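# Loop hair tie around charger and its wound cable

## Task

Fit the hair tie around both the charger and the cable coiled on it, centred and kept well away from either end of the charger. Every coil of cable that was on the charger at the start must still be coiled on it, with no loose loops, and the tie must press all coils against the charger's two wide faces. At the end the charger must rest on the desk, lying flat on one of its wide faces.

## Robot and tools

ROBOT. Two Doosan M1013 arms, left_arm and right_arm, each carrying a Robotiq 2F-140 gripper with a wrist camera. The left_arm fingers are rigid. The right_arm fingers can hinge. They grip normally only when the part sits in the fingertip quarter of the pads. Deeper in, they may wrap round the part and pull it in, holding a thin part loosely or not at all and a wide one too hard. Pushed tip-first onto a surface they fold easily, so contact may hardly show and the next grip may fail. URDF root poses in the scene frame: left_arm (+0.013, +0.717, 0) m, unrotated. right_arm (-0.019, -0.517, 0) m, turned slightly about z (quat_wxyz +1.000, 0, 0, -0.011).

FRAMES. Scene frame: origin at table-top height, midway between the nominal bases. +z is up, +x points out over the table, and left_arm is on the +y side. Image left and right do not match these names. Reported hand positions, orientations (quat_wxyz) and velocities (m/s, rad/s) are in the scene frame and may be a few cm off. Motion offsets are along each arm's own Hand target axes. On the gripper, the fingers point along +z and close along y. end_effector_position is the spot between the closed pads. Fingertips extend about 33 mm past it at gaps up to 40 mm, and about 9 mm when fully open.

ROW FORMAT (shared by execute_actions and move). One row is 18 numbers, each in [-1, 1], always covering both arms. First left_arm: dx, dy, dz, rx, ry, rz, position, force_limit, speed. Then the same nine for right_arm. dx..rz are an offset from that arm's Hand target as it stood when the action or move began, not an absolute pose. 1.0 equals 0.6 m of travel or 180 degrees. rx, ry, rz form a single rotation vector. Sending the same offset again moves the arm further. An all-zero pose re-commands the current Hand target. Gripper position: +1 is fully open (140 mm), about -0.8 is where the pads touch, and -1 closes until blocked. force_limit (-1..+1) sets squeeze, from roughly 14 N up to 58 N. speed (-1..+1) sets how fast the fingers travel, about 30 to 250 mm/s, and a faster close grips harder. Both start at +1. Any gripper number you send is a command, so resend the previous values to leave a gripper unchanged.

execute_actions(actions, cameras). actions is a list of actions. Each action is a table of up to 15 rows, one row per 1/30 s step. A short table repeats its last row. Every row in one action is measured from that action's starting Hand target. Images come back only when actions is empty or cameras names them. An empty list also shows the current scene number and task.

move(target, speed, blend, stop_force, zero, blocking, cameras). Drives a straight path for each gripper. target is either one 18-number row or a list of up to 15 rows. Every row is an offset from the same starting Hand targets, not from the previous row. speed: m/s, 0.002 to 2, default 0.25, with rotation capped at double that figure in rad/s. Give one value, or one per target. blend: metres of corner rounding in a list, where 0 means stop at each point. stop_force: 10 to 80 N, one value for both arms. An arm's path ends when the push against its travel rises that far above its zero. Use it slowly with a small value, and do not rely on it while the gripper rotates or near singular or far-reaching poses. Leave it out when backing off a contact. zero (only with stop_force, default true) re-zeroes the force reading before the move. blocking=false returns after about 0.5 s while the move continues, and cannot be combined with stop_force. The paths do not avoid obstacles, and grippers lag and overshoot more at speed. Avoid passing close to an arm's own base. The result adds a 'move:' line giving the ending (done, off_target, moving, held, fault) and any limits (paced = clipped, held = a step was withheld).

wait(seconds 0-10): lets time pass. stop(): brakes a running move, and the fingers keep going. zoom_image(camera, region [x0,y0,x1,y1] in pixels, at most 504x504): gives a closer view of the latest image. Cameras, each 896x504: cam_head_left, cam_head_right, cam_high, cam_left_wrist, cam_right_wrist. clear_fault(arm): clears a torque or force fault that a result has already reported. read_manual(section): returns licence text only. finished_scene(scene): ends the current scene, giving its number. The goal must then hold with no robot support.

CONTROL. Each step, the commanded pose is clipped to within 70 mm and 16 degrees of the measured pose. 'Hand target' is the last commanded pose after clipping, and the next offsets are counted from it. A gripper can settle short of its target. The next command asks for the target again, and you can send the remaining distance as an offset. To stop pressing on something, command the target back past the gripper.

RESULTS. object_status: 0 moving, 1 stopped while opening, 2 stopped while closing (the grip to look for), 3 reached the position or the pads met. position_measured is in counts: 3 fully open, ~75 = 100 mm, 139 = 60 mm, 200 = 20 mm, 230 = pads touching. To grip harder, raise force_limit and shift position between -1 and -0.98. To soften a grip, reopen and close slowly. Joint torques and External joint torques are listed in joint order. Flange force is along the gripper's x y z axes and includes held weight and error. Wrist depth gives a 7x7 grid of distances in mm per wrist camera ('-' = none). Step readings list positions during actions. MOTOR HOT warns of heating.

AVOID. Torque fault limits, in N m: waist and shoulder 312, elbow 147, wrist joints 41.4. A net outside force of 144 N also faults the arm, which then stays stopped until clear_fault. The arms are stiff, so commanding even slightly past a firm contact can fault. Arm-to-arm presses or hits, including one gripper closing on the other's fingers, can fail the task. The clearance check does not always prevent them. Do not drop parts, release them while moving, slam, or push hard. Avoid twisting stiff things or holding a load off-centre. Anything left off the table fails the task. Holding loads, reaching far or pushing against unreachable poses heats motors and can brake an arm for 30-60 s.

Each tool is called in YAML: its name, and indented under it one key for each argument.

## Session

execute_actions:
  actions: []

Scene clock: 0.00 s.
left_arm: end_effector_position=(+0.7701, +0.3055, +0.1517) position_measured=3 object_status=3 end_effector_quat_wxyz=(-0.074, +0.932, -0.322, +0.148) | right_arm: end_effector_position=(+0.4400, +0.3080, +0.2612) position_measured=3 object_status=3 end_effector_quat_wxyz=(+0.592, -0.245, -0.630, -0.439)
Joint positions: left_arm=[-0.624 0.455 1.566 0.291 0.894 1.454] | right_arm=[0.689 0.747 1.559 1.706 1.551 -1.007]
Joint velocities: within noise
Joint torques (N m): no reading
External joint torques (N m): no reading
Flange force (N): no reading
Wrist depth (mm): cam_left_wrist=[1294 1260 301 282 265 249 236 / 1330 330 304 288 270 252 240 / 1280 335 314 283 275 249 242 / 372 134 316 299 276 253 243 / - 113 323 301 281 131 97 / - 348 331 305 284 273 91 / - 366 332 310 296 273 -] | cam_right_wrist=[- - 3805 3805 568 - 2155 / - - 3865 3690 2799 2799 2276 / 2865 4349 646 688 2214 2676 2485 / 631 112 669 766 2647 131 102 / - 112 594 628 2647 122 98 / - 405 464 538 628 2736 - / - 349 378 400 488 540 -]
Hand target: left_arm +0.7701, +0.3055, +0.1517; -0.074, +0.932, -0.322, +0.148 | right_arm +0.4400, +0.3080, +0.2612; +0.592, -0.245, -0.630, -0.439
Tool commands: left_gripper/position=+1.0 left_gripper/force_limit=+1.0 left_gripper/speed=+1.0 right_gripper/position=+1.0 right_gripper/force_limit=+1.0 right_gripper/speed=+1.0

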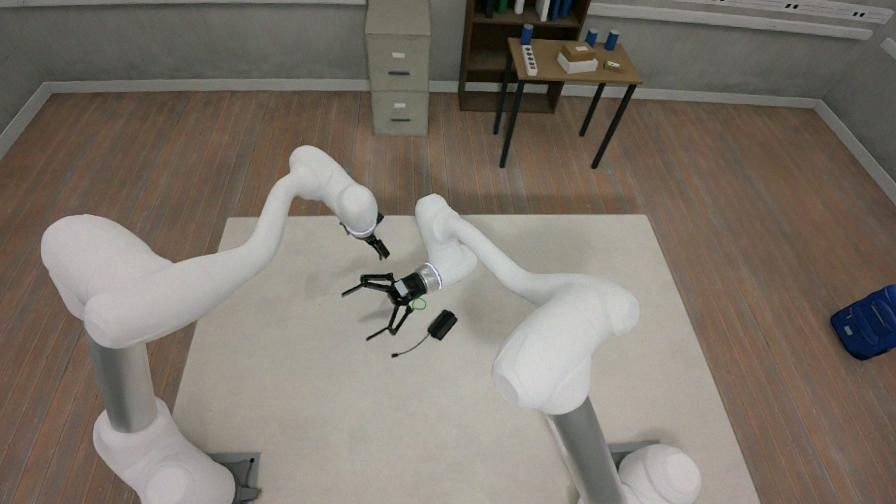

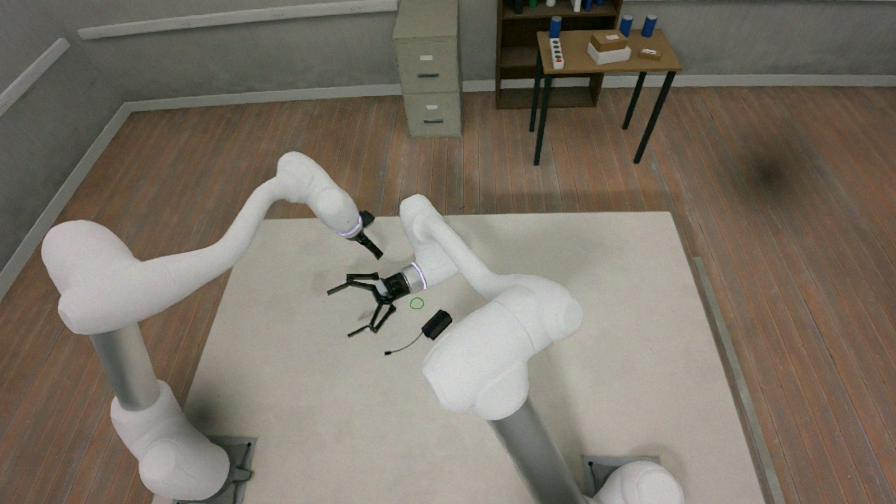

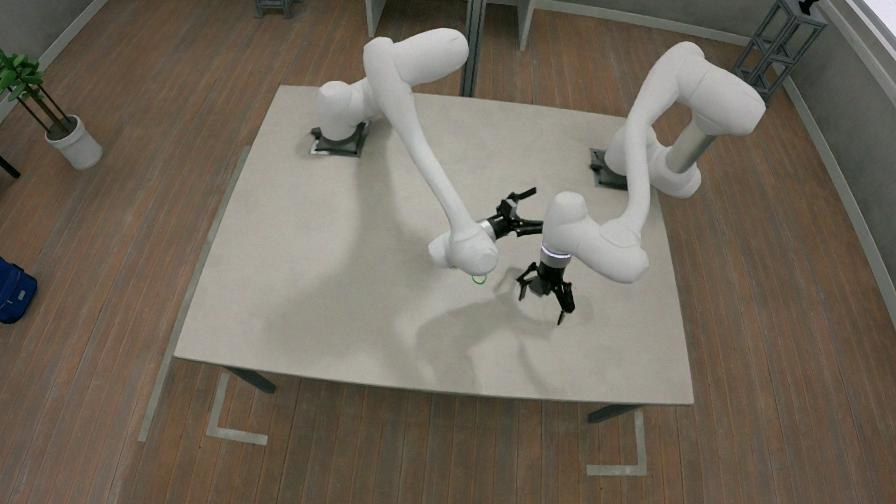

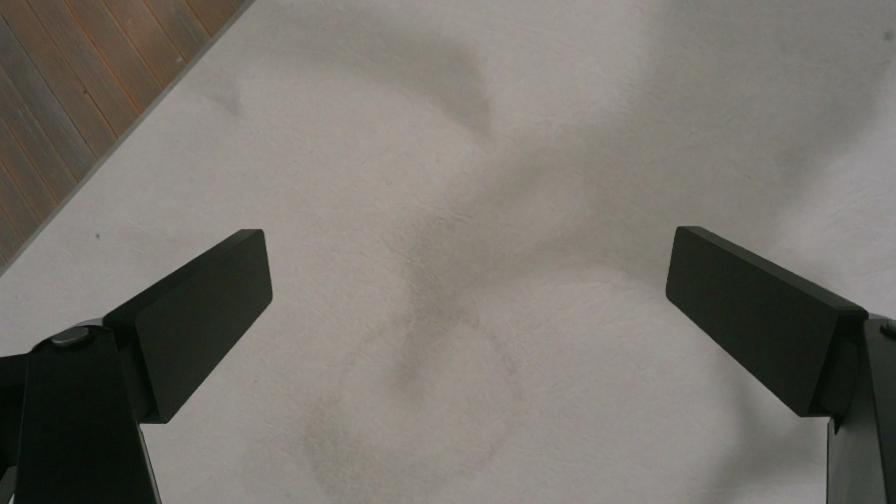

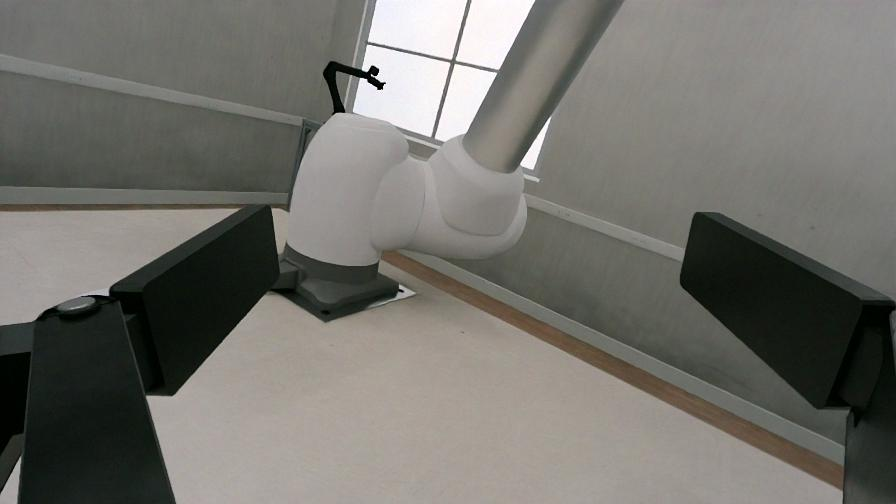

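zoom_image:
  camera: "cam_head_left"
  region: [330, 240, 490, 370]

zoom_image:
  camera: "cam_head_right"
  region: [330, 260, 490, 370]

Scaled by 3.150.

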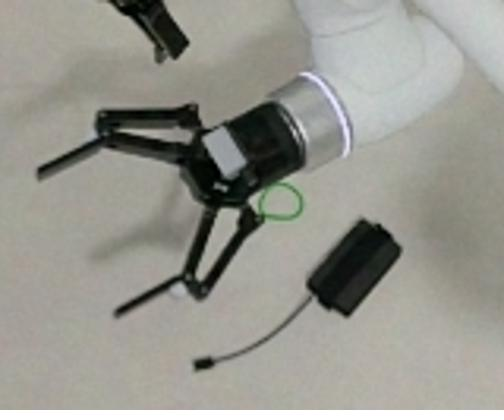

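Scaled by 3.150.

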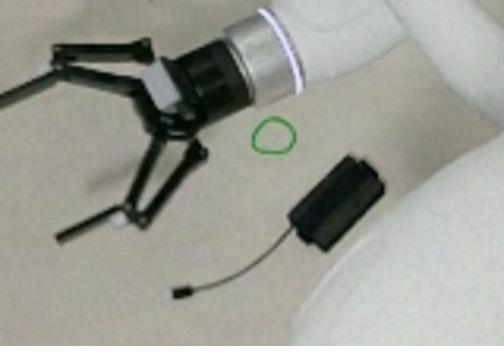

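move:
  target: [-0.203,-0.177,-0.358,0,0,0,1,1,1,0.313,-0.139,-0.354,0.071,-0.523,0.064,1,1,1]
  cameras: ["all"]

Scene clock: 6.20 s.
left_arm: end_effector_position=(+0.6706, +0.4552, +0.3515) position_measured=3 object_status=3 end_effector_quat_wxyz=(-0.074, +0.932, -0.322, +0.148) | right_arm: end_effector_position=(+0.4502, +0.0480, +0.4015) position_measured=3 object_status=3 end_effector_quat_wxyz=(-0.002, +0.482, +0.876, +0.000)
Joint positions: left_arm=[-0.521 0.105 1.651 0.221 1.126 1.645] | right_arm=[0.851 0.286 1.309 0.003 1.547 0.265]
Joint torques (N m): left_arm=[1.73 -50.99 -43.06 4.84 -1.16 0.01] | right_arm=[-1.75 -74.02 -44.08 4.38 0.06 0.33]
External joint torques (N m): left_arm=[-1.72 -3.22 -0.05 -0.09 0.43 -0.02] | right_arm=[1.7 3.69 2.56 -0.07 -0.08 -0.33]
Flange force (N): left_arm=[-3.8 3.3 -3.6] | right_arm=[1.9 0.0 4.7]
Wrist depth (mm): cam_left_wrist=[1496 1408 508 - 451 417 398 / 1515 1478 499 - 463 425 401 / 1545 - 517 - 456 425 403 / 1870 122 552 - 439 141 396 / - 104 - - 466 123 96 / - 1487 576 - 480 - 92 / - 1535 1828 - 483 456 -] | cam_right_wrist=[490 494 490 491 497 488 490 / 531 540 517 514 508 504 504 / 564 544 546 548 564 548 538 / - 111 580 576 588 132 110 / - 104 609 613 - 131 97 / - 664 626 665 - 694 - / - - - 718 714 1903 -]
Hand target: left_arm +0.6706, +0.4552, +0.3515; -0.074, +0.932, -0.322, +0.148 | right_arm +0.4502, +0.0480, +0.4015; -0.002, +0.482, +0.876, +0.000
Off the commanded pose: left_arm 0.000 m, 0 deg | right_arm 0.000 m, 0 deg.
move: done

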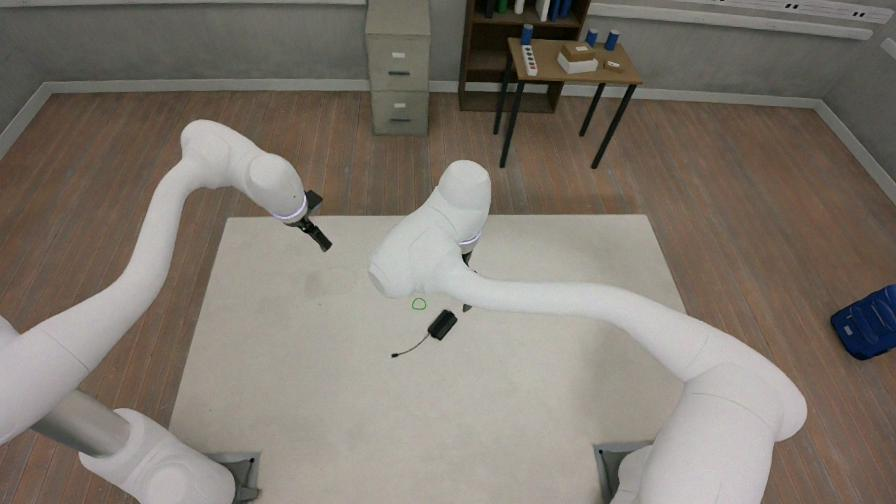

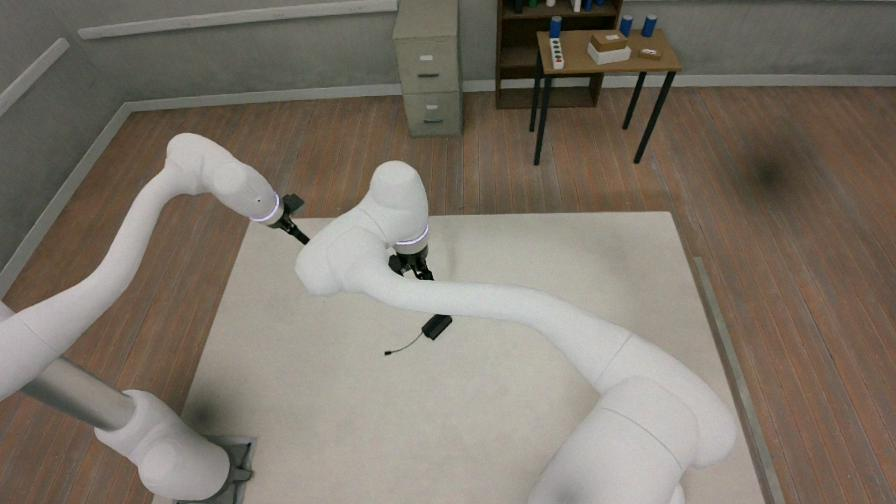

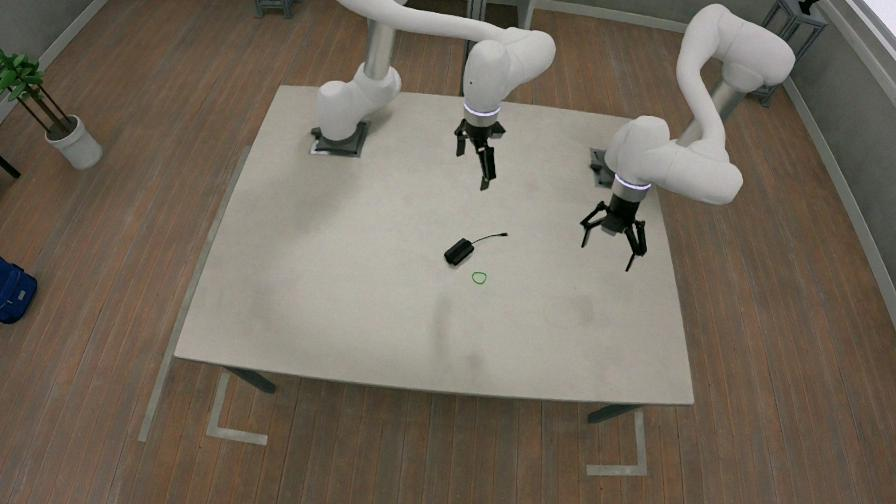

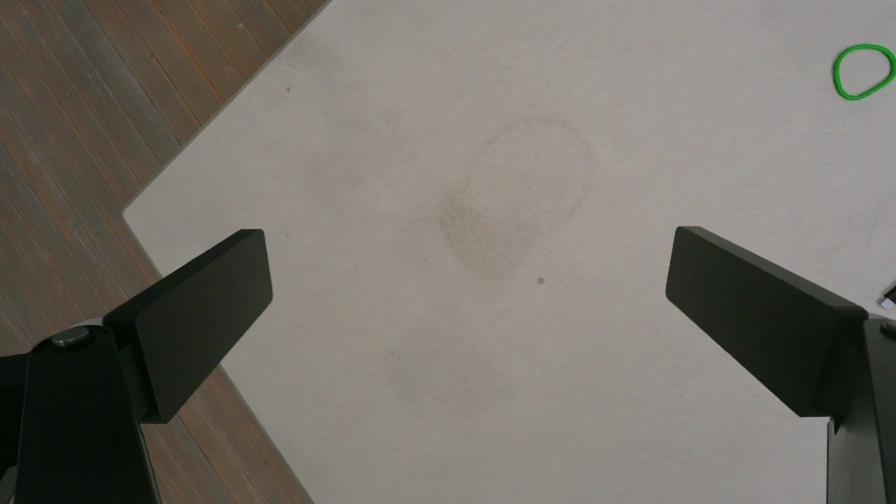

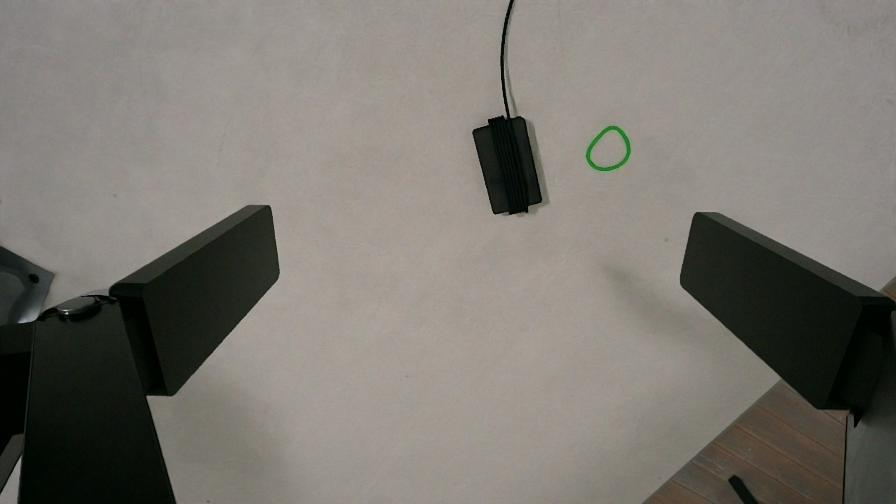

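zoom_image:
  camera: "cam_right_wrist"
  region: [440, 60, 680, 240]

zoom_image:
  camera: "cam_high"
  region: [420, 220, 520, 300]

Scaled by 2.100.

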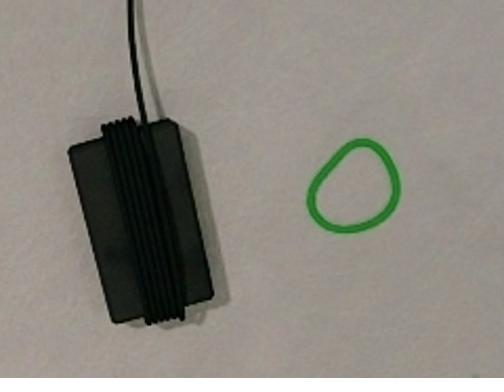

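Scaled by 5.040.

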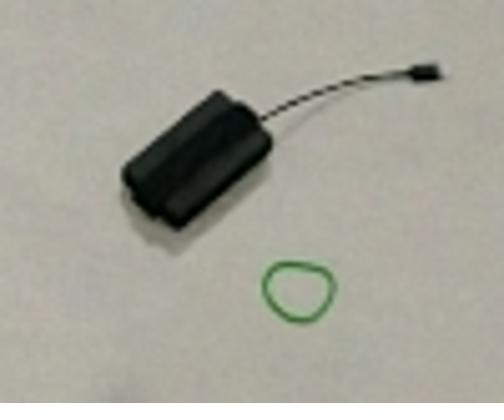

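move:
  target: [0.283,0.642,0.09,-0.108,-0.026,0.341,1,1,1,-0.352,-0.223,0,0,0,0,1,1,1]
  cameras: ["cam_left_wrist","cam_right_wrist","cam_head_left"]

Scene clock: 13.17 s.
left_arm: end_effector_position=(+0.5928, +0.0506, +0.2497) position_measured=3 object_status=3 end_effector_quat_wxyz=(+0.000, -0.643, +0.766, +0.000) | right_arm: end_effector_position=(+0.4502, -0.2020, +0.4010) position_measured=3 object_status=3 end_effector_quat_wxyz=(-0.002, +0.482, +0.876, +0.000)
Joint positions: left_arm=[-0.894 0.564 1.175 0 1.401 2.423] | right_arm=[0.55 0.011 1.63 0.003 1.502 -0.036]
Joint torques (N m): left_arm=[1.92 -93.04 -42.18 4.42 -0.5 -0.07] | right_arm=[-1.39 -45.27 -44.21 4.37 0.07 0.32]
External joint torques (N m): left_arm=[-1.76 -6.37 -0.29 -0.1 0.46 0.06] | right_arm=[1.48 2.76 2.82 -0.07 -0.07 -0.32]
Flange force (N): left_arm=[-4.7 8.8 -3.0] | right_arm=[2.0 -0.1 5.2]
Wrist depth (mm): cam_left_wrist=[336 339 338 340 342 339 342 / 356 356 361 357 338 - 345 / 375 - - 376 373 378 376 / 391 134 387 388 391 141 400 / - 112 431 - - 123 96 / - 436 446 - 453 - 92 / - - 469 - - - -] | cam_right_wrist=[497 494 493 490 480 485 482 / 508 525 518 515 513 513 - / 547 552 550 548 545 546 539 / 590 112 559 587 598 140 110 / - 104 - 603 - 131 97 / - 678 656 660 656 658 - / - 690 708 727 747 1888 -]
Hand target: left_arm +0.5928, +0.0506, +0.2497; +0.000, -0.643, +0.766, +0.000 | right_arm +0.4502, -0.2020, +0.4010; -0.002, +0.482, +0.876, +0.000
Off the commanded pose: left_arm 0.000 m, 0 deg | right_arm 0.000 m, 0 deg.
move: done
Images, in order (width x height): cam_head_left 896x504, cam_left_wrist 896x504, cam_right_wrist 896x504.

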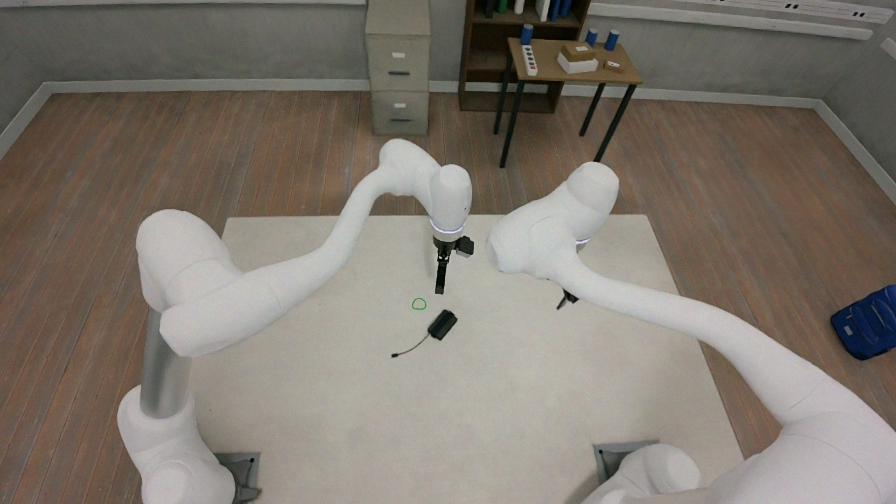

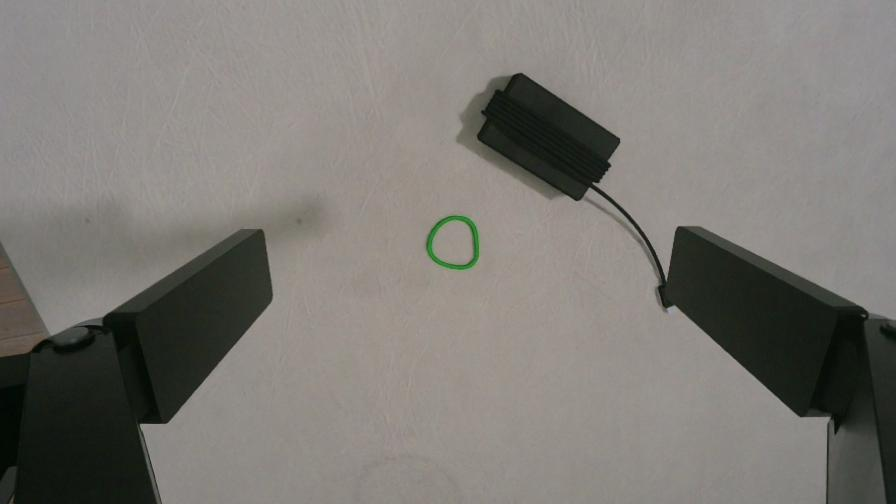

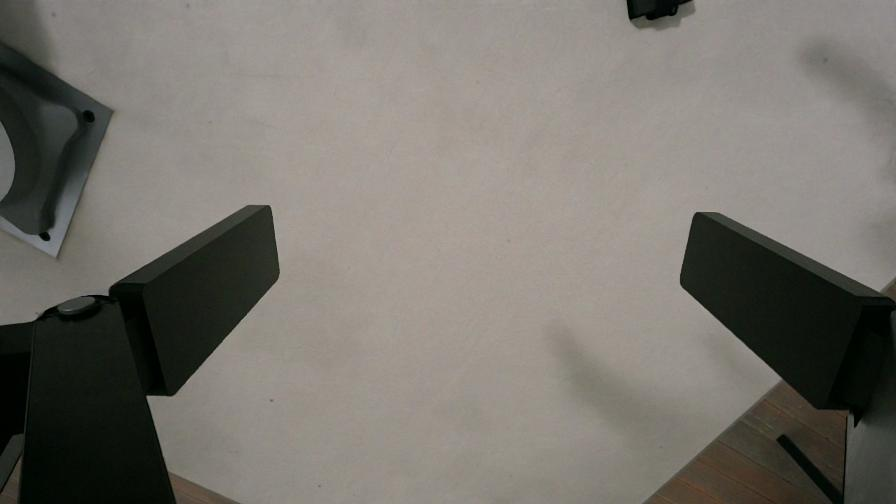

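zoom_image:
  camera: "cam_left_wrist"
  region: [400, 50, 680, 320]

Scaled by 1.800.

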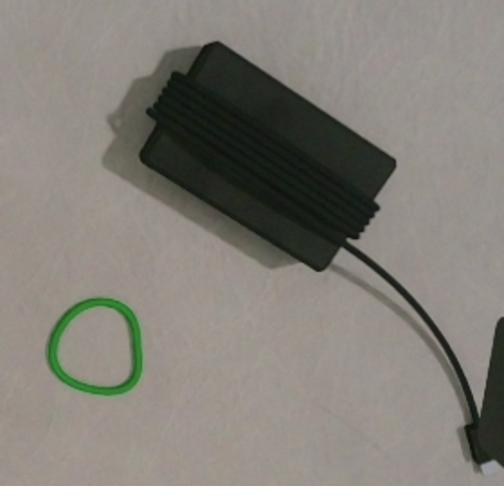

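move:
  target: [-0.135,-0.005,0.217,0,0,0,-0.8,-1,0,0,0,0,0,0,0,1,1,1]
  cameras: ["cam_left_wrist"]

Scene clock: 15.17 s.
left_arm: end_effector_position=(+0.6099, +0.1298, +0.1195) position_measured=229 object_status=0 end_effector_quat_wxyz=(+0.000, -0.643, +0.766, +0.000) | right_arm: end_effector_position=(+0.4502, -0.2020, +0.4010) position_measured=3 object_status=3 end_effector_quat_wxyz=(-0.002, +0.482, +0.876, +0.000)
Joint positions: left_arm=[-0.818 0.554 1.436 0 1.151 2.498] | right_arm=[0.55 0.011 1.63 0.003 1.502 -0.036]
Joint torques (N m): left_arm=[1.78 -88.82 -39.17 4.09 -0.5 -0.06] | right_arm=[-1.59 -45.02 -44.38 4.4 0.09 0.39]
External joint torques (N m): left_arm=[-1.78 -6.3 -0.17 -0.1 0.46 0.06] | right_arm=[1.61 2.47 2.92 -0.08 -0.1 -0.39]
Flange force (N): left_arm=[-3.2 8.3 -5.0] | right_arm=[2.1 -0.7 5.4]
Wrist depth (mm): cam_left_wrist=[222 226 224 225 210 203 225 / 237 236 237 238 237 239 238 / 248 249 247 249 250 251 250 / 262 261 263 152 262 265 266 / 277 277 85 90 90 277 281 / - - 71 - - - - / - - - - - - -] | cam_right_wrist=[495 495 495 489 492 487 485 / 517 523 512 516 - 513 503 / 546 548 535 545 538 532 533 / 588 112 591 553 597 132 559 / - 112 591 633 612 131 97 / - 675 649 664 656 - - / - 720 - - - - -]
Hand target: left_arm +0.6099, +0.1299, +0.1195; +0.000, -0.643, +0.766, +0.000 | right_arm +0.4502, -0.2020, +0.4010; -0.002, +0.482, +0.876, +0.000
Off the commanded pose: left_arm 0.000 m, 0 deg | right_arm 0.000 m, 0 deg.
move: done
Images, in order (width x height): cam_left_wrist 896x504.

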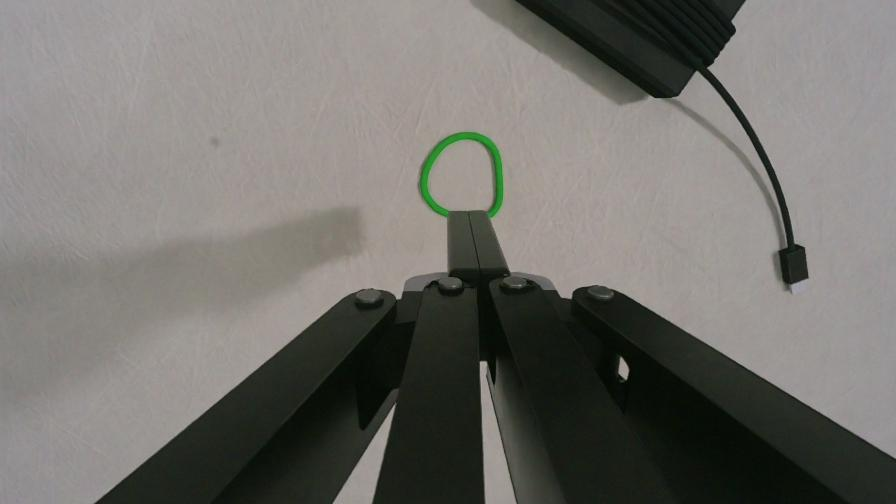

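move:
  target: [0.0217,-0.002,0.1,0,0,0,-0.8,-1,0,0,0,0,0,0,0,1,1,1]
  cameras: ["cam_left_wrist"]

Scene clock: 16.53 s.
left_arm: end_effector_position=(+0.6089, +0.1168, +0.0596) position_measured=229 object_status=3 end_effector_quat_wxyz=(+0.000, -0.643, +0.766, +0.000) | right_arm: end_effector_position=(+0.4502, -0.2020, +0.4010) position_measured=3 object_status=3 end_effector_quat_wxyz=(-0.002, +0.482, +0.876, +0.000)
Joint positions: left_arm=[-0.83 0.61 1.463 0 1.069 2.487] | right_arm=[0.55 0.011 1.63 0.003 1.502 -0.036]
Joint torques (N m): left_arm=[1.71 -92.67 -37.42 3.91 -0.5 -0.07] | right_arm=[-1.74 -44.96 -44.19 4.29 0.08 0.39]
External joint torques (N m): left_arm=[-1.63 -5.73 -0.24 -0.07 0.47 0.07] | right_arm=[1.68 2.47 2.76 0.01 -0.08 -0.39]
Flange force (N): left_arm=[-2.6 6.9 -5.3] | right_arm=[2.3 -0.4 5.1]
Wrist depth (mm): cam_left_wrist=[170 171 172 172 171 148 169 / 179 180 180 181 180 169 180 / 189 189 190 190 191 190 192 / 200 201 200 149 201 203 203 / 212 212 85 91 89 212 215 / 225 - 71 - - - 229 / - - - - - - -] | cam_right_wrist=[501 501 501 475 485 489 480 / 516 506 521 525 514 511 502 / 551 565 539 - 529 541 539 / 588 111 - 572 577 132 110 / - 112 - 655 620 122 97 / - 96 676 - 656 664 - / - - 714 725 - 1765 -]
Hand target: left_arm +0.6089, +0.1168, +0.0595; +0.000, -0.643, +0.766, +0.000 | right_arm +0.4502, -0.2020, +0.4010; -0.002, +0.482, +0.876, +0.000
Off the commanded pose: left_arm 0.000 m, 0 deg | right_arm 0.000 m, 0 deg.
move: done
Images, in order (width x height): cam_left_wrist 896x504.

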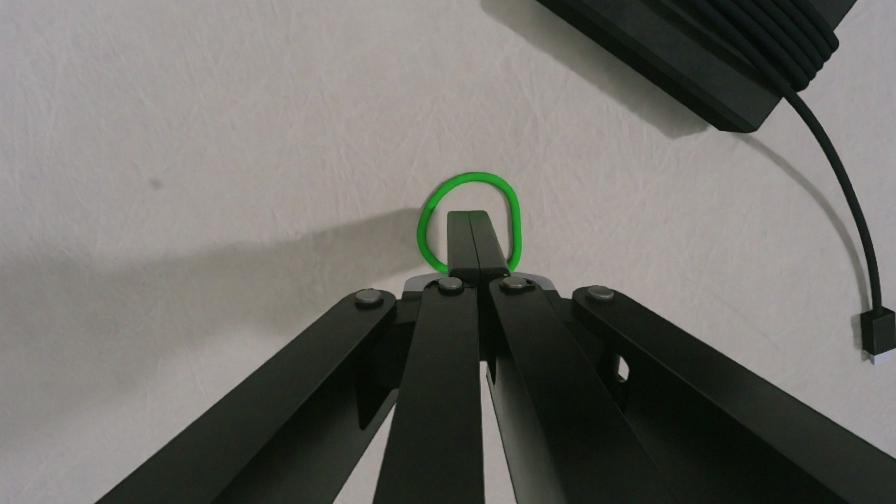

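move:
  target: [0,0,0.0443,0,0,0,-0.8,-1,0,0,0,0,0,0,0,1,1,1]
  cameras: ["cam_left_wrist"]
  speed: 0.02
  stop_force: 12

Scene clock: 18.80 s.
left_arm: end_effector_position=(+0.6089, +0.1168, +0.0333) position_measured=229 object_status=3 end_effector_quat_wxyz=(+0.000, -0.643, +0.766, +0.000) | right_arm: end_effector_position=(+0.4502, -0.2020, +0.4010) position_measured=3 object_status=3 end_effector_quat_wxyz=(-0.002, +0.482, +0.876, +0.000)
Joint positions: left_arm=[-0.83 0.631 1.48 0 1.03 2.487] | right_arm=[0.55 0.011 1.63 0.003 1.502 -0.036]
Joint torques (N m): left_arm=[-0.21 -76.69 -28.49 3.22 -1.84 -0.02] | right_arm=[-2.54 -45.27 -44.24 4.49 0.09 0.25]
External joint torques (N m): left_arm=[0.02 -22.99 -8.56 0.54 1.79 0.02] | right_arm=[2.65 2.72 2.82 -0.18 -0.09 -0.25]
Flange force (N): left_arm=[-5.3 7.4 -27.0] | right_arm=[4.2 -0.1 5.2]
Wrist depth (mm): cam_left_wrist=[148 148 148 150 149 125 120 / 155 157 156 156 157 155 134 / 164 164 164 165 165 165 165 / 173 173 173 149 175 175 175 / 182 183 85 91 90 183 186 / 194 - 71 - - - 195 / - - - - - - -] | cam_right_wrist=[495 494 492 505 490 485 483 / 518 527 506 514 518 502 509 / 546 552 540 550 539 - 540 / 583 112 576 581 584 132 565 / - 104 617 620 606 131 97 / - 667 665 651 653 - - / - 727 629 - - 1918 -]
Hand target: left_arm +0.6089, +0.1168, +0.0332; +0.000, -0.643, +0.766, +0.000 | right_arm +0.4502, -0.2020, +0.4010; -0.002, +0.482, +0.876, +0.000
Off the commanded pose: left_arm 0.000 m, 0 deg | right_arm 0.000 m, 0 deg.
move: contact (left_arm)
Images, in order (width x height): cam_left_wrist 896x504.

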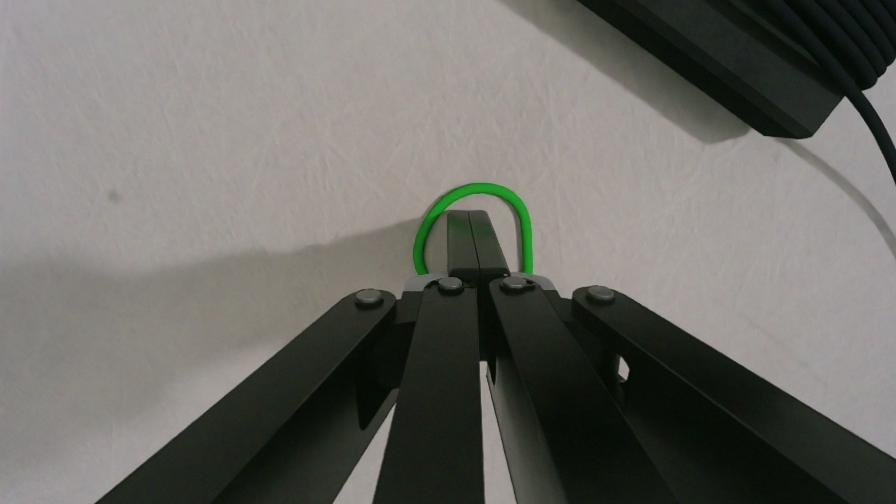

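move:
  target:
    - [0,0,-0.0015,0,0,0,-0.8,-1,0,0,0,0,0,0,0,1,1,1]
    - [0,0,-0.0015,0,0,0,-0.33,1,-0.8,0,0,0,0,0,0,1,1,1]
  cameras: ["cam_left_wrist"]

Scene clock: 20.93 s.
left_arm: end_effector_position=(+0.6089, +0.1167, +0.0342) position_measured=171 object_status=0 end_effector_quat_wxyz=(+0.000, -0.643, +0.766, +0.000) | right_arm: end_effector_position=(+0.4502, -0.2020, +0.4010) position_measured=3 object_status=3 end_effector_quat_wxyz=(-0.002, +0.482, +0.876, +0.000)
Joint positions: left_arm=[-0.83 0.63 1.479 0 1.032 2.487] | right_arm=[0.55 0.011 1.63 0.003 1.502 -0.036]
Joint torques (N m): left_arm=[1.55 -88.86 -33.98 3.79 -0.35 -0.09] | right_arm=[-1.99 -44.84 -44.13 4.41 0.1 0.36]
External joint torques (N m): left_arm=[-1.67 -10.55 -3.03 -0.03 0.31 0.09] | right_arm=[1.89 2.39 2.72 -0.11 -0.1 -0.36]
Flange force (N): left_arm=[-2.5 6.8 -11.1] | right_arm=[2.7 -0.5 5.0]
Wrist depth (mm): cam_left_wrist=[148 150 149 151 148 125 121 / 156 156 157 157 157 157 131 / 164 165 165 165 166 166 167 / 173 174 172 172 160 175 176 / 184 180 92 187 97 93 186 / - - - 197 - - - / - - - 210 - - -] | cam_right_wrist=[496 496 496 482 491 486 481 / 518 523 514 516 517 506 498 / 544 548 550 544 546 540 534 / 580 112 578 584 568 140 561 / - 104 - 621 601 130 97 / - - - 684 636 - - / - - 727 716 706 1804 -]
Hand target: left_arm +0.6089, +0.1168, +0.0341; +0.000, -0.643, +0.766, +0.000 | right_arm +0.4502, -0.2020, +0.4010; -0.002, +0.482, +0.876, +0.000
Off the commanded pose: left_arm 0.000 m, 0 deg | right_arm 0.000 m, 0 deg.
move: done
Images, in order (width x height): cam_left_wrist 896x504.

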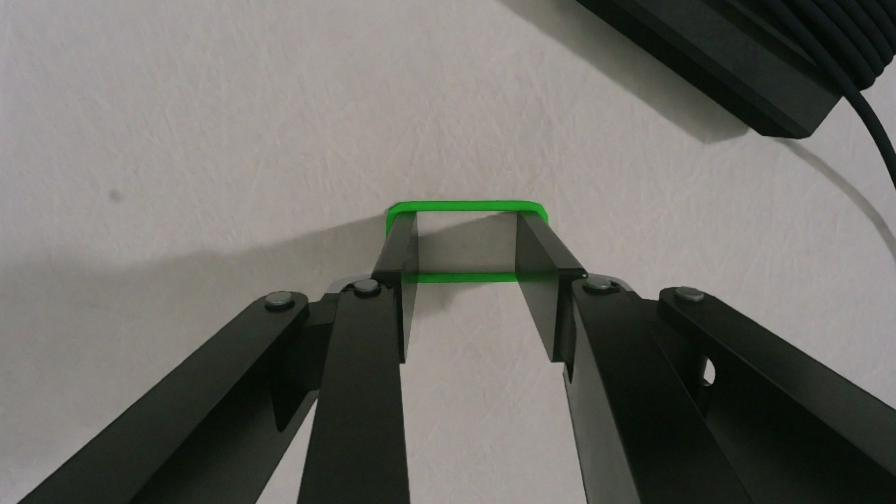

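move:
  target:
    - [0,0,0,0,0,0,0.05,1,-0.8,0,0,0,0,0,0,1,1,1]
    - [0,0,-0.1,0,0,0,0.05,1,-0.8,0,0,0,0,0,0,1,1,1]
  cameras: ["cam_left_wrist"]
  speed: 0.1

Scene clock: 23.00 s.
left_arm: end_effector_position=(+0.6089, +0.1168, +0.0941) position_measured=123 object_status=3 end_effector_quat_wxyz=(+0.000, -0.643, +0.766, +0.000) | right_arm: end_effector_position=(+0.4502, -0.2020, +0.4010) position_measured=3 object_status=3 end_effector_quat_wxyz=(-0.002, +0.482, +0.876, +0.000)
Joint positions: left_arm=[-0.83 0.584 1.437 0 1.12 2.487] | right_arm=[0.55 0.011 1.63 0.003 1.502 -0.036]
Joint torques (N m): left_arm=[1.42 -91.31 -38.54 4.02 -0.47 -0.06] | right_arm=[-2.15 -45.52 -43.87 4.43 0.09 0.26]
External joint torques (N m): left_arm=[-1.51 -5.49 -0.04 -0.1 0.43 0.06] | right_arm=[2.06 3.07 2.47 -0.13 -0.09 -0.26]
Flange force (N): left_arm=[-3.0 7.2 -4.6] | right_arm=[3.2 1.0 4.7]
Wrist depth (mm): cam_left_wrist=[201 202 202 202 180 173 203 / 211 212 212 213 216 187 214 / 224 224 228 222 225 226 226 / 234 236 164 237 170 238 240 / - 91 98 250 247 92 247 / - 76 260 268 268 - - / - - - 287 285 - -] | cam_right_wrist=[- 493 493 485 483 485 491 / 519 520 527 520 512 514 520 / 548 552 544 545 540 541 538 / 580 112 146 593 - 132 560 / - 112 618 613 613 131 97 / - 664 665 - 673 667 - / - - 727 649 - 1804 -]
Hand target: left_arm +0.6089, +0.1168, +0.0941; +0.000, -0.643, +0.766, +0.000 | right_arm +0.4502, -0.2020, +0.4010; -0.002, +0.482, +0.876, +0.000
Off the commanded pose: left_arm 0.000 m, 0 deg | right_arm 0.000 m, 0 deg.
move: done
Images, in order (width x height): cam_left_wrist 896x504.

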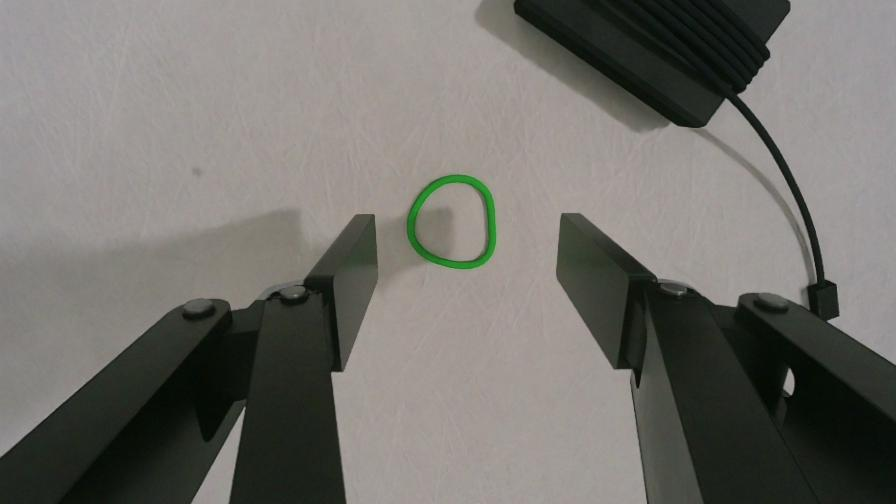

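move:
  target: [-0.0123,-0.0117,0.08,0,0,0,-0.8,1,0,0,0,0,0,0,0,1,1,1]
  cameras: ["cam_left_wrist"]

Scene clock: 25.40 s.
left_arm: end_effector_position=(+0.6171, +0.1228, +0.0462) position_measured=229 object_status=0 end_effector_quat_wxyz=(+0.000, -0.643, +0.766, +0.000) | right_arm: end_effector_position=(+0.4502, -0.2020, +0.4010) position_measured=3 object_status=3 end_effector_quat_wxyz=(-0.002, +0.482, +0.876, +0.000)
Joint positions: left_arm=[-0.818 0.622 1.468 0 1.051 2.499] | right_arm=[0.55 0.011 1.63 0.003 1.502 -0.036]
Joint torques (N m): left_arm=[1.39 -92.57 -36.9 3.82 -0.44 -0.07] | right_arm=[-2.19 -45.42 -44.22 4.47 0.09 0.37]
External joint torques (N m): left_arm=[-1.4 -6.48 -0.46 -0.02 0.4 0.07] | right_arm=[2.17 2.93 2.81 -0.16 -0.1 -0.37]
Flange force (N): left_arm=[-3.0 7.2 -6.1] | right_arm=[3.2 0.3 5.2]
Wrist depth (mm): cam_left_wrist=[159 159 160 162 160 137 136 / 167 167 168 168 168 167 169 / 175 175 177 177 180 179 178 / 186 187 187 149 188 188 188 / 197 196 85 91 90 197 200 / 210 - 71 - - - 210 / - - - - - - -] | cam_right_wrist=[495 492 494 490 484 484 482 / 515 541 514 517 509 517 514 / 546 540 553 544 544 548 533 / 578 112 561 573 577 140 562 / - 112 641 603 621 122 97 / - - 637 641 660 664 - / - - 716 714 - 1859 -]
Hand target: left_arm +0.6171, +0.1228, +0.0461; +0.000, -0.643, +0.766, +0.000 | right_arm +0.4502, -0.2020, +0.4010; -0.002, +0.482, +0.876, +0.000
Off the commanded pose: left_arm 0.000 m, 0 deg | right_arm 0.000 m, 0 deg.
move: done
Images, in order (width x height): cam_left_wrist 896x504.

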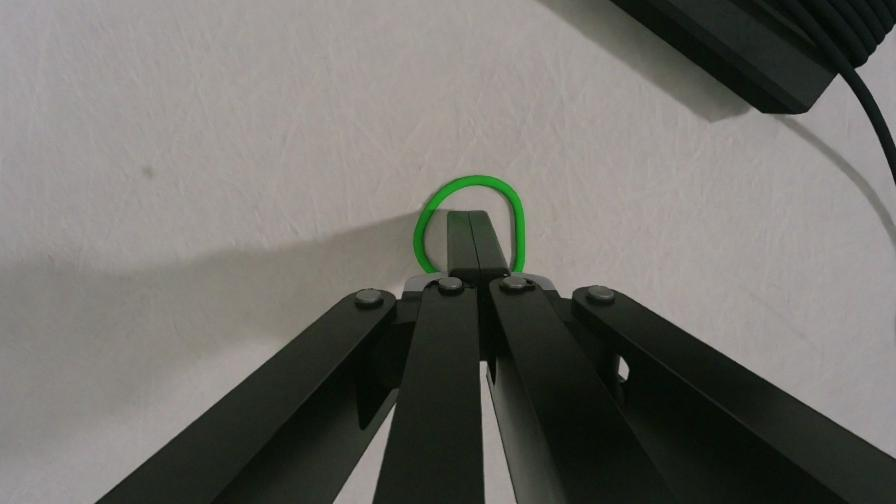

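move:
  target:
    - [0,0,0.0202,0,0,0,-0.8,1,0,0,0,0,0,0,0,1,1,1]
    - [0,0,0.0202,0,0,0,-0.33,1,-0.8,0,0,0,0,0,0,1,1,1]
    - [0,0,0.0227,0,0,0,-0.33,1,-0.8,0,0,0,0,0,0,1,1,1]
    - [0,0,0.0227,0,0,0,-0.15,1,-0.8,0,0,0,0,0,0,1,1,1]
    - [0,0,0.0248,0,0,0,-0.15,1,-0.8,0,0,0,0,0,0,1,1,1]
    - [0,0,0.0248,0,0,0,0.06,1,-0.8,0,0,0,0,0,0,1,1,1]
    - [0,0,0.0277,0,0,0,0.06,1,-0.8,0,0,0,0,0,0,1,1,1]
  cameras: ["cam_left_wrist"]
  speed: 0.05

Scene clock: 30.80 s.
left_arm: end_effector_position=(+0.6172, +0.1227, +0.0297) position_measured=122 object_status=3 end_effector_quat_wxyz=(+0.000, -0.643, +0.766, +0.000) | right_arm: end_effector_position=(+0.4502, -0.2020, +0.4010) position_measured=3 object_status=3 end_effector_quat_wxyz=(-0.002, +0.482, +0.876, +0.000)
Joint positions: left_arm=[-0.818 0.636 1.478 0 1.026 2.499] | right_arm=[0.55 0.011 1.63 0.003 1.502 -0.036]
Joint torques (N m): left_arm=[2.46 -1.09 19.68 3.87 -0.01 -0.09] | right_arm=[-2.28 -45.21 -43.96 4.38 0.1 0.34]
External joint torques (N m): left_arm=[-2.4 -98.5 -56.41 -0.13 -0.03 0.09] | right_arm=[2.17 2.75 2.55 -0.08 -0.1 -0.34]
Flange force (N): left_arm=[3.2 0.0 -116.8] | right_arm=[3.2 0.4 4.8]
Wrist depth (mm): cam_left_wrist=[146 146 147 146 147 134 123 / 153 154 154 154 155 154 156 / 161 162 162 162 162 163 163 / 170 171 167 172 167 172 172 / 179 90 98 182 180 91 179 / - - 188 194 194 - - / - - 206 206 208 - -] | cam_right_wrist=[496 495 485 484 470 485 479 / 512 523 518 521 514 514 532 / 540 552 550 542 545 547 538 / - 112 - 569 580 140 560 / - 112 634 618 598 130 97 / - - 662 682 - 662 - / - - - - 708 1752 -]
Hand target: left_arm +0.6171, +0.1228, +0.0295; +0.000, -0.643, +0.766, +0.000 | right_arm +0.4502, -0.2020, +0.4010; -0.002, +0.482, +0.876, +0.000
Off the commanded pose: left_arm 0.000 m, 0 deg | right_arm 0.000 m, 0 deg.
move: done
Images, in order (width x height): cam_left_wrist 896x504.

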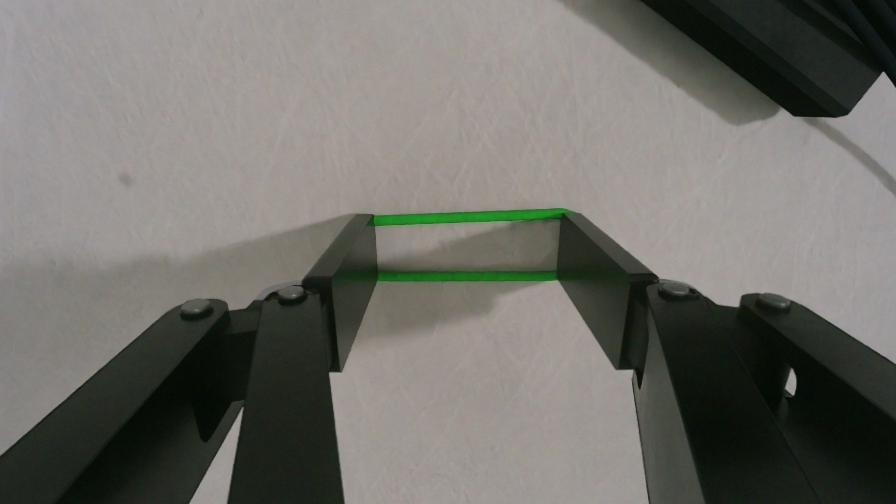

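move:
  target: [0,0,-0.006,0,0,0,0.06,1,-0.8,0,0,0,0,0,0,1,1,1]
  cameras: ["cam_left_wrist"]
  speed: 0.02

zoom_image:
  camera: "cam_left_wrist"
  region: [320, 190, 620, 320]

Scene clock: 31.73 s.
left_arm: end_effector_position=(+0.6170, +0.1229, +0.0328) position_measured=122 object_status=3 end_effector_quat_wxyz=(+0.000, -0.643, +0.766, +0.000) | right_arm: end_effector_position=(+0.4502, -0.2020, +0.4010) position_measured=3 object_status=3 end_effector_quat_wxyz=(-0.002, +0.482, +0.876, +0.000)
Joint positions: left_arm=[-0.818 0.633 1.476 0 1.032 2.499] | right_arm=[0.55 0.011 1.63 0.003 1.502 -0.036]
Joint torques (N m): left_arm=[1.89 -89.28 -33.56 3.69 -0.33 -0.05] | right_arm=[-1.76 -45.25 -43.98 4.47 0.11 0.33]
External joint torques (N m): left_arm=[-1.89 -10.39 -3.39 0.06 0.29 0.05] | right_arm=[1.71 2.78 2.56 -0.16 -0.11 -0.33]
Flange force (N): left_arm=[-1.6 6.1 -11.1] | right_arm=[2.4 0.4 4.8]
Wrist depth (mm): cam_left_wrist=[147 148 147 148 148 138 124 / 155 156 154 155 156 156 158 / 162 163 164 165 164 164 165 / 172 171 169 173 170 174 175 / 181 91 91 184 180 91 181 / - - 71 196 196 - - / - - 208 208 209 - -] | cam_right_wrist=[502 - 509 490 477 483 483 / 521 557 515 507 511 513 513 / 548 - 551 540 - - 535 / 578 112 144 573 574 132 108 / - 112 620 626 615 130 97 / - 662 671 646 643 667 - / - - - 720 723 1804 -]
Hand target: left_arm +0.6171, +0.1228, +0.0331; +0.000, -0.643, +0.766, +0.000 | right_arm +0.4502, -0.2020, +0.4010; -0.002, +0.482, +0.876, +0.000
Off the commanded pose: left_arm 0.000 m, 0 deg | right_arm 0.000 m, 0 deg.
move: done
Images, in order (width x height): cam_left_wrist 896x504.

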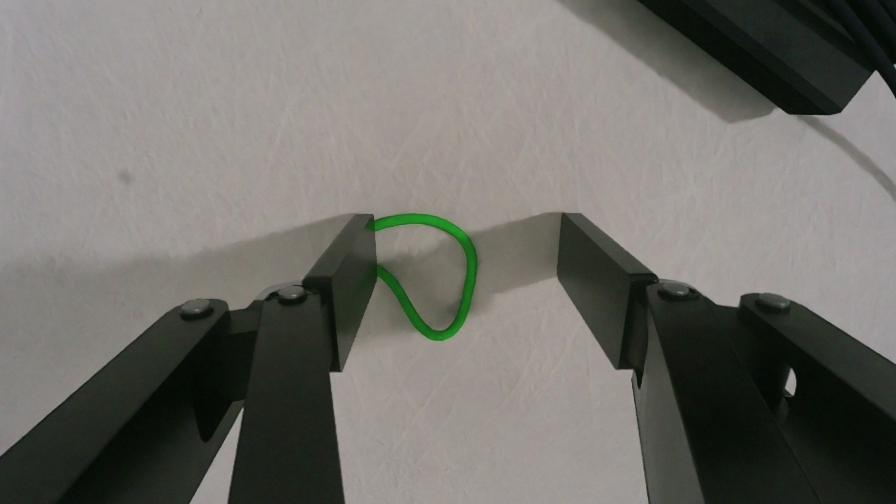

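Scaled by 1.680.

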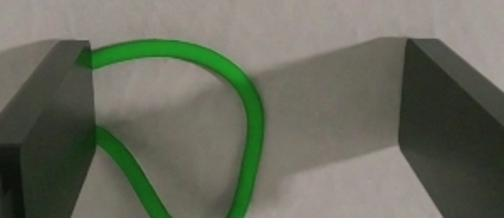

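move:
  target:
    - [0,0,-0.015,0,0,0,0.06,1,-0.8,0,0,0,0,0,0,1,1,1]
    - [0,0,-0.1,0,0,0,0.06,1,-0.8,0,0,0,0,0,0,1,1,1]
  cameras: ["cam_left_wrist"]
  speed: 0.05

Scene clock: 34.97 s.
left_arm: end_effector_position=(+0.6171, +0.1228, +0.0931) position_measured=122 object_status=3 end_effector_quat_wxyz=(+0.000, -0.643, +0.766, +0.000) | right_arm: end_effector_position=(+0.4502, -0.2020, +0.4010) position_measured=3 object_status=3 end_effector_quat_wxyz=(-0.002, +0.482, +0.876, +0.000)
Joint positions: left_arm=[-0.818 0.587 1.434 0 1.12 2.499] | right_arm=[0.55 0.011 1.63 0.003 1.502 -0.036]
Joint torques (N m): left_arm=[1.47 -91.38 -38.55 4.03 -0.47 -0.05] | right_arm=[-2.04 -45.66 -44.34 4.37 0.08 0.35]
External joint torques (N m): left_arm=[-1.53 -6.09 -0.17 -0.09 0.43 0.05] | right_arm=[1.97 3.17 2.92 -0.07 -0.08 -0.35]
Flange force (N): left_arm=[-3.2 7.7 -5.1] | right_arm=[2.9 0.5 5.4]
Wrist depth (mm): cam_left_wrist=[200 200 201 202 200 177 202 / 211 211 213 211 212 213 213 / 222 223 222 223 223 224 225 / 235 235 166 236 232 237 241 / 240 91 97 248 244 92 92 / - - 262 268 268 - - / - - - 285 - - -] | cam_right_wrist=[496 482 492 - 491 - 479 / 517 521 521 501 517 - 512 / 542 551 551 545 541 544 541 / 580 112 552 583 574 140 553 / - 112 618 585 - 122 97 / - 643 669 637 665 667 - / - 736 716 684 714 1817 -]
Hand target: left_arm +0.6171, +0.1228, +0.0931; +0.000, -0.643, +0.766, +0.000 | right_arm +0.4502, -0.2020, +0.4010; -0.002, +0.482, +0.876, +0.000
Off the commanded pose: left_arm 0.000 m, 0 deg | right_arm 0.000 m, 0 deg.
move: done
Images, in order (width x height): cam_left_wrist 896x504.

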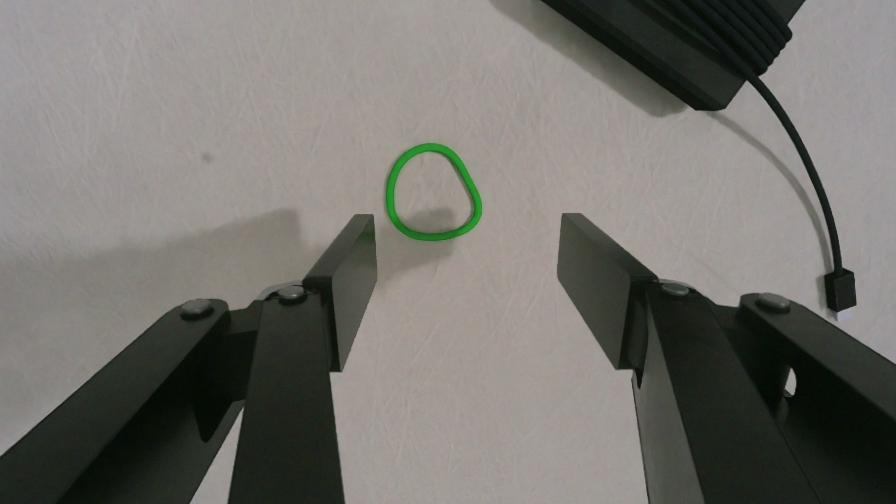

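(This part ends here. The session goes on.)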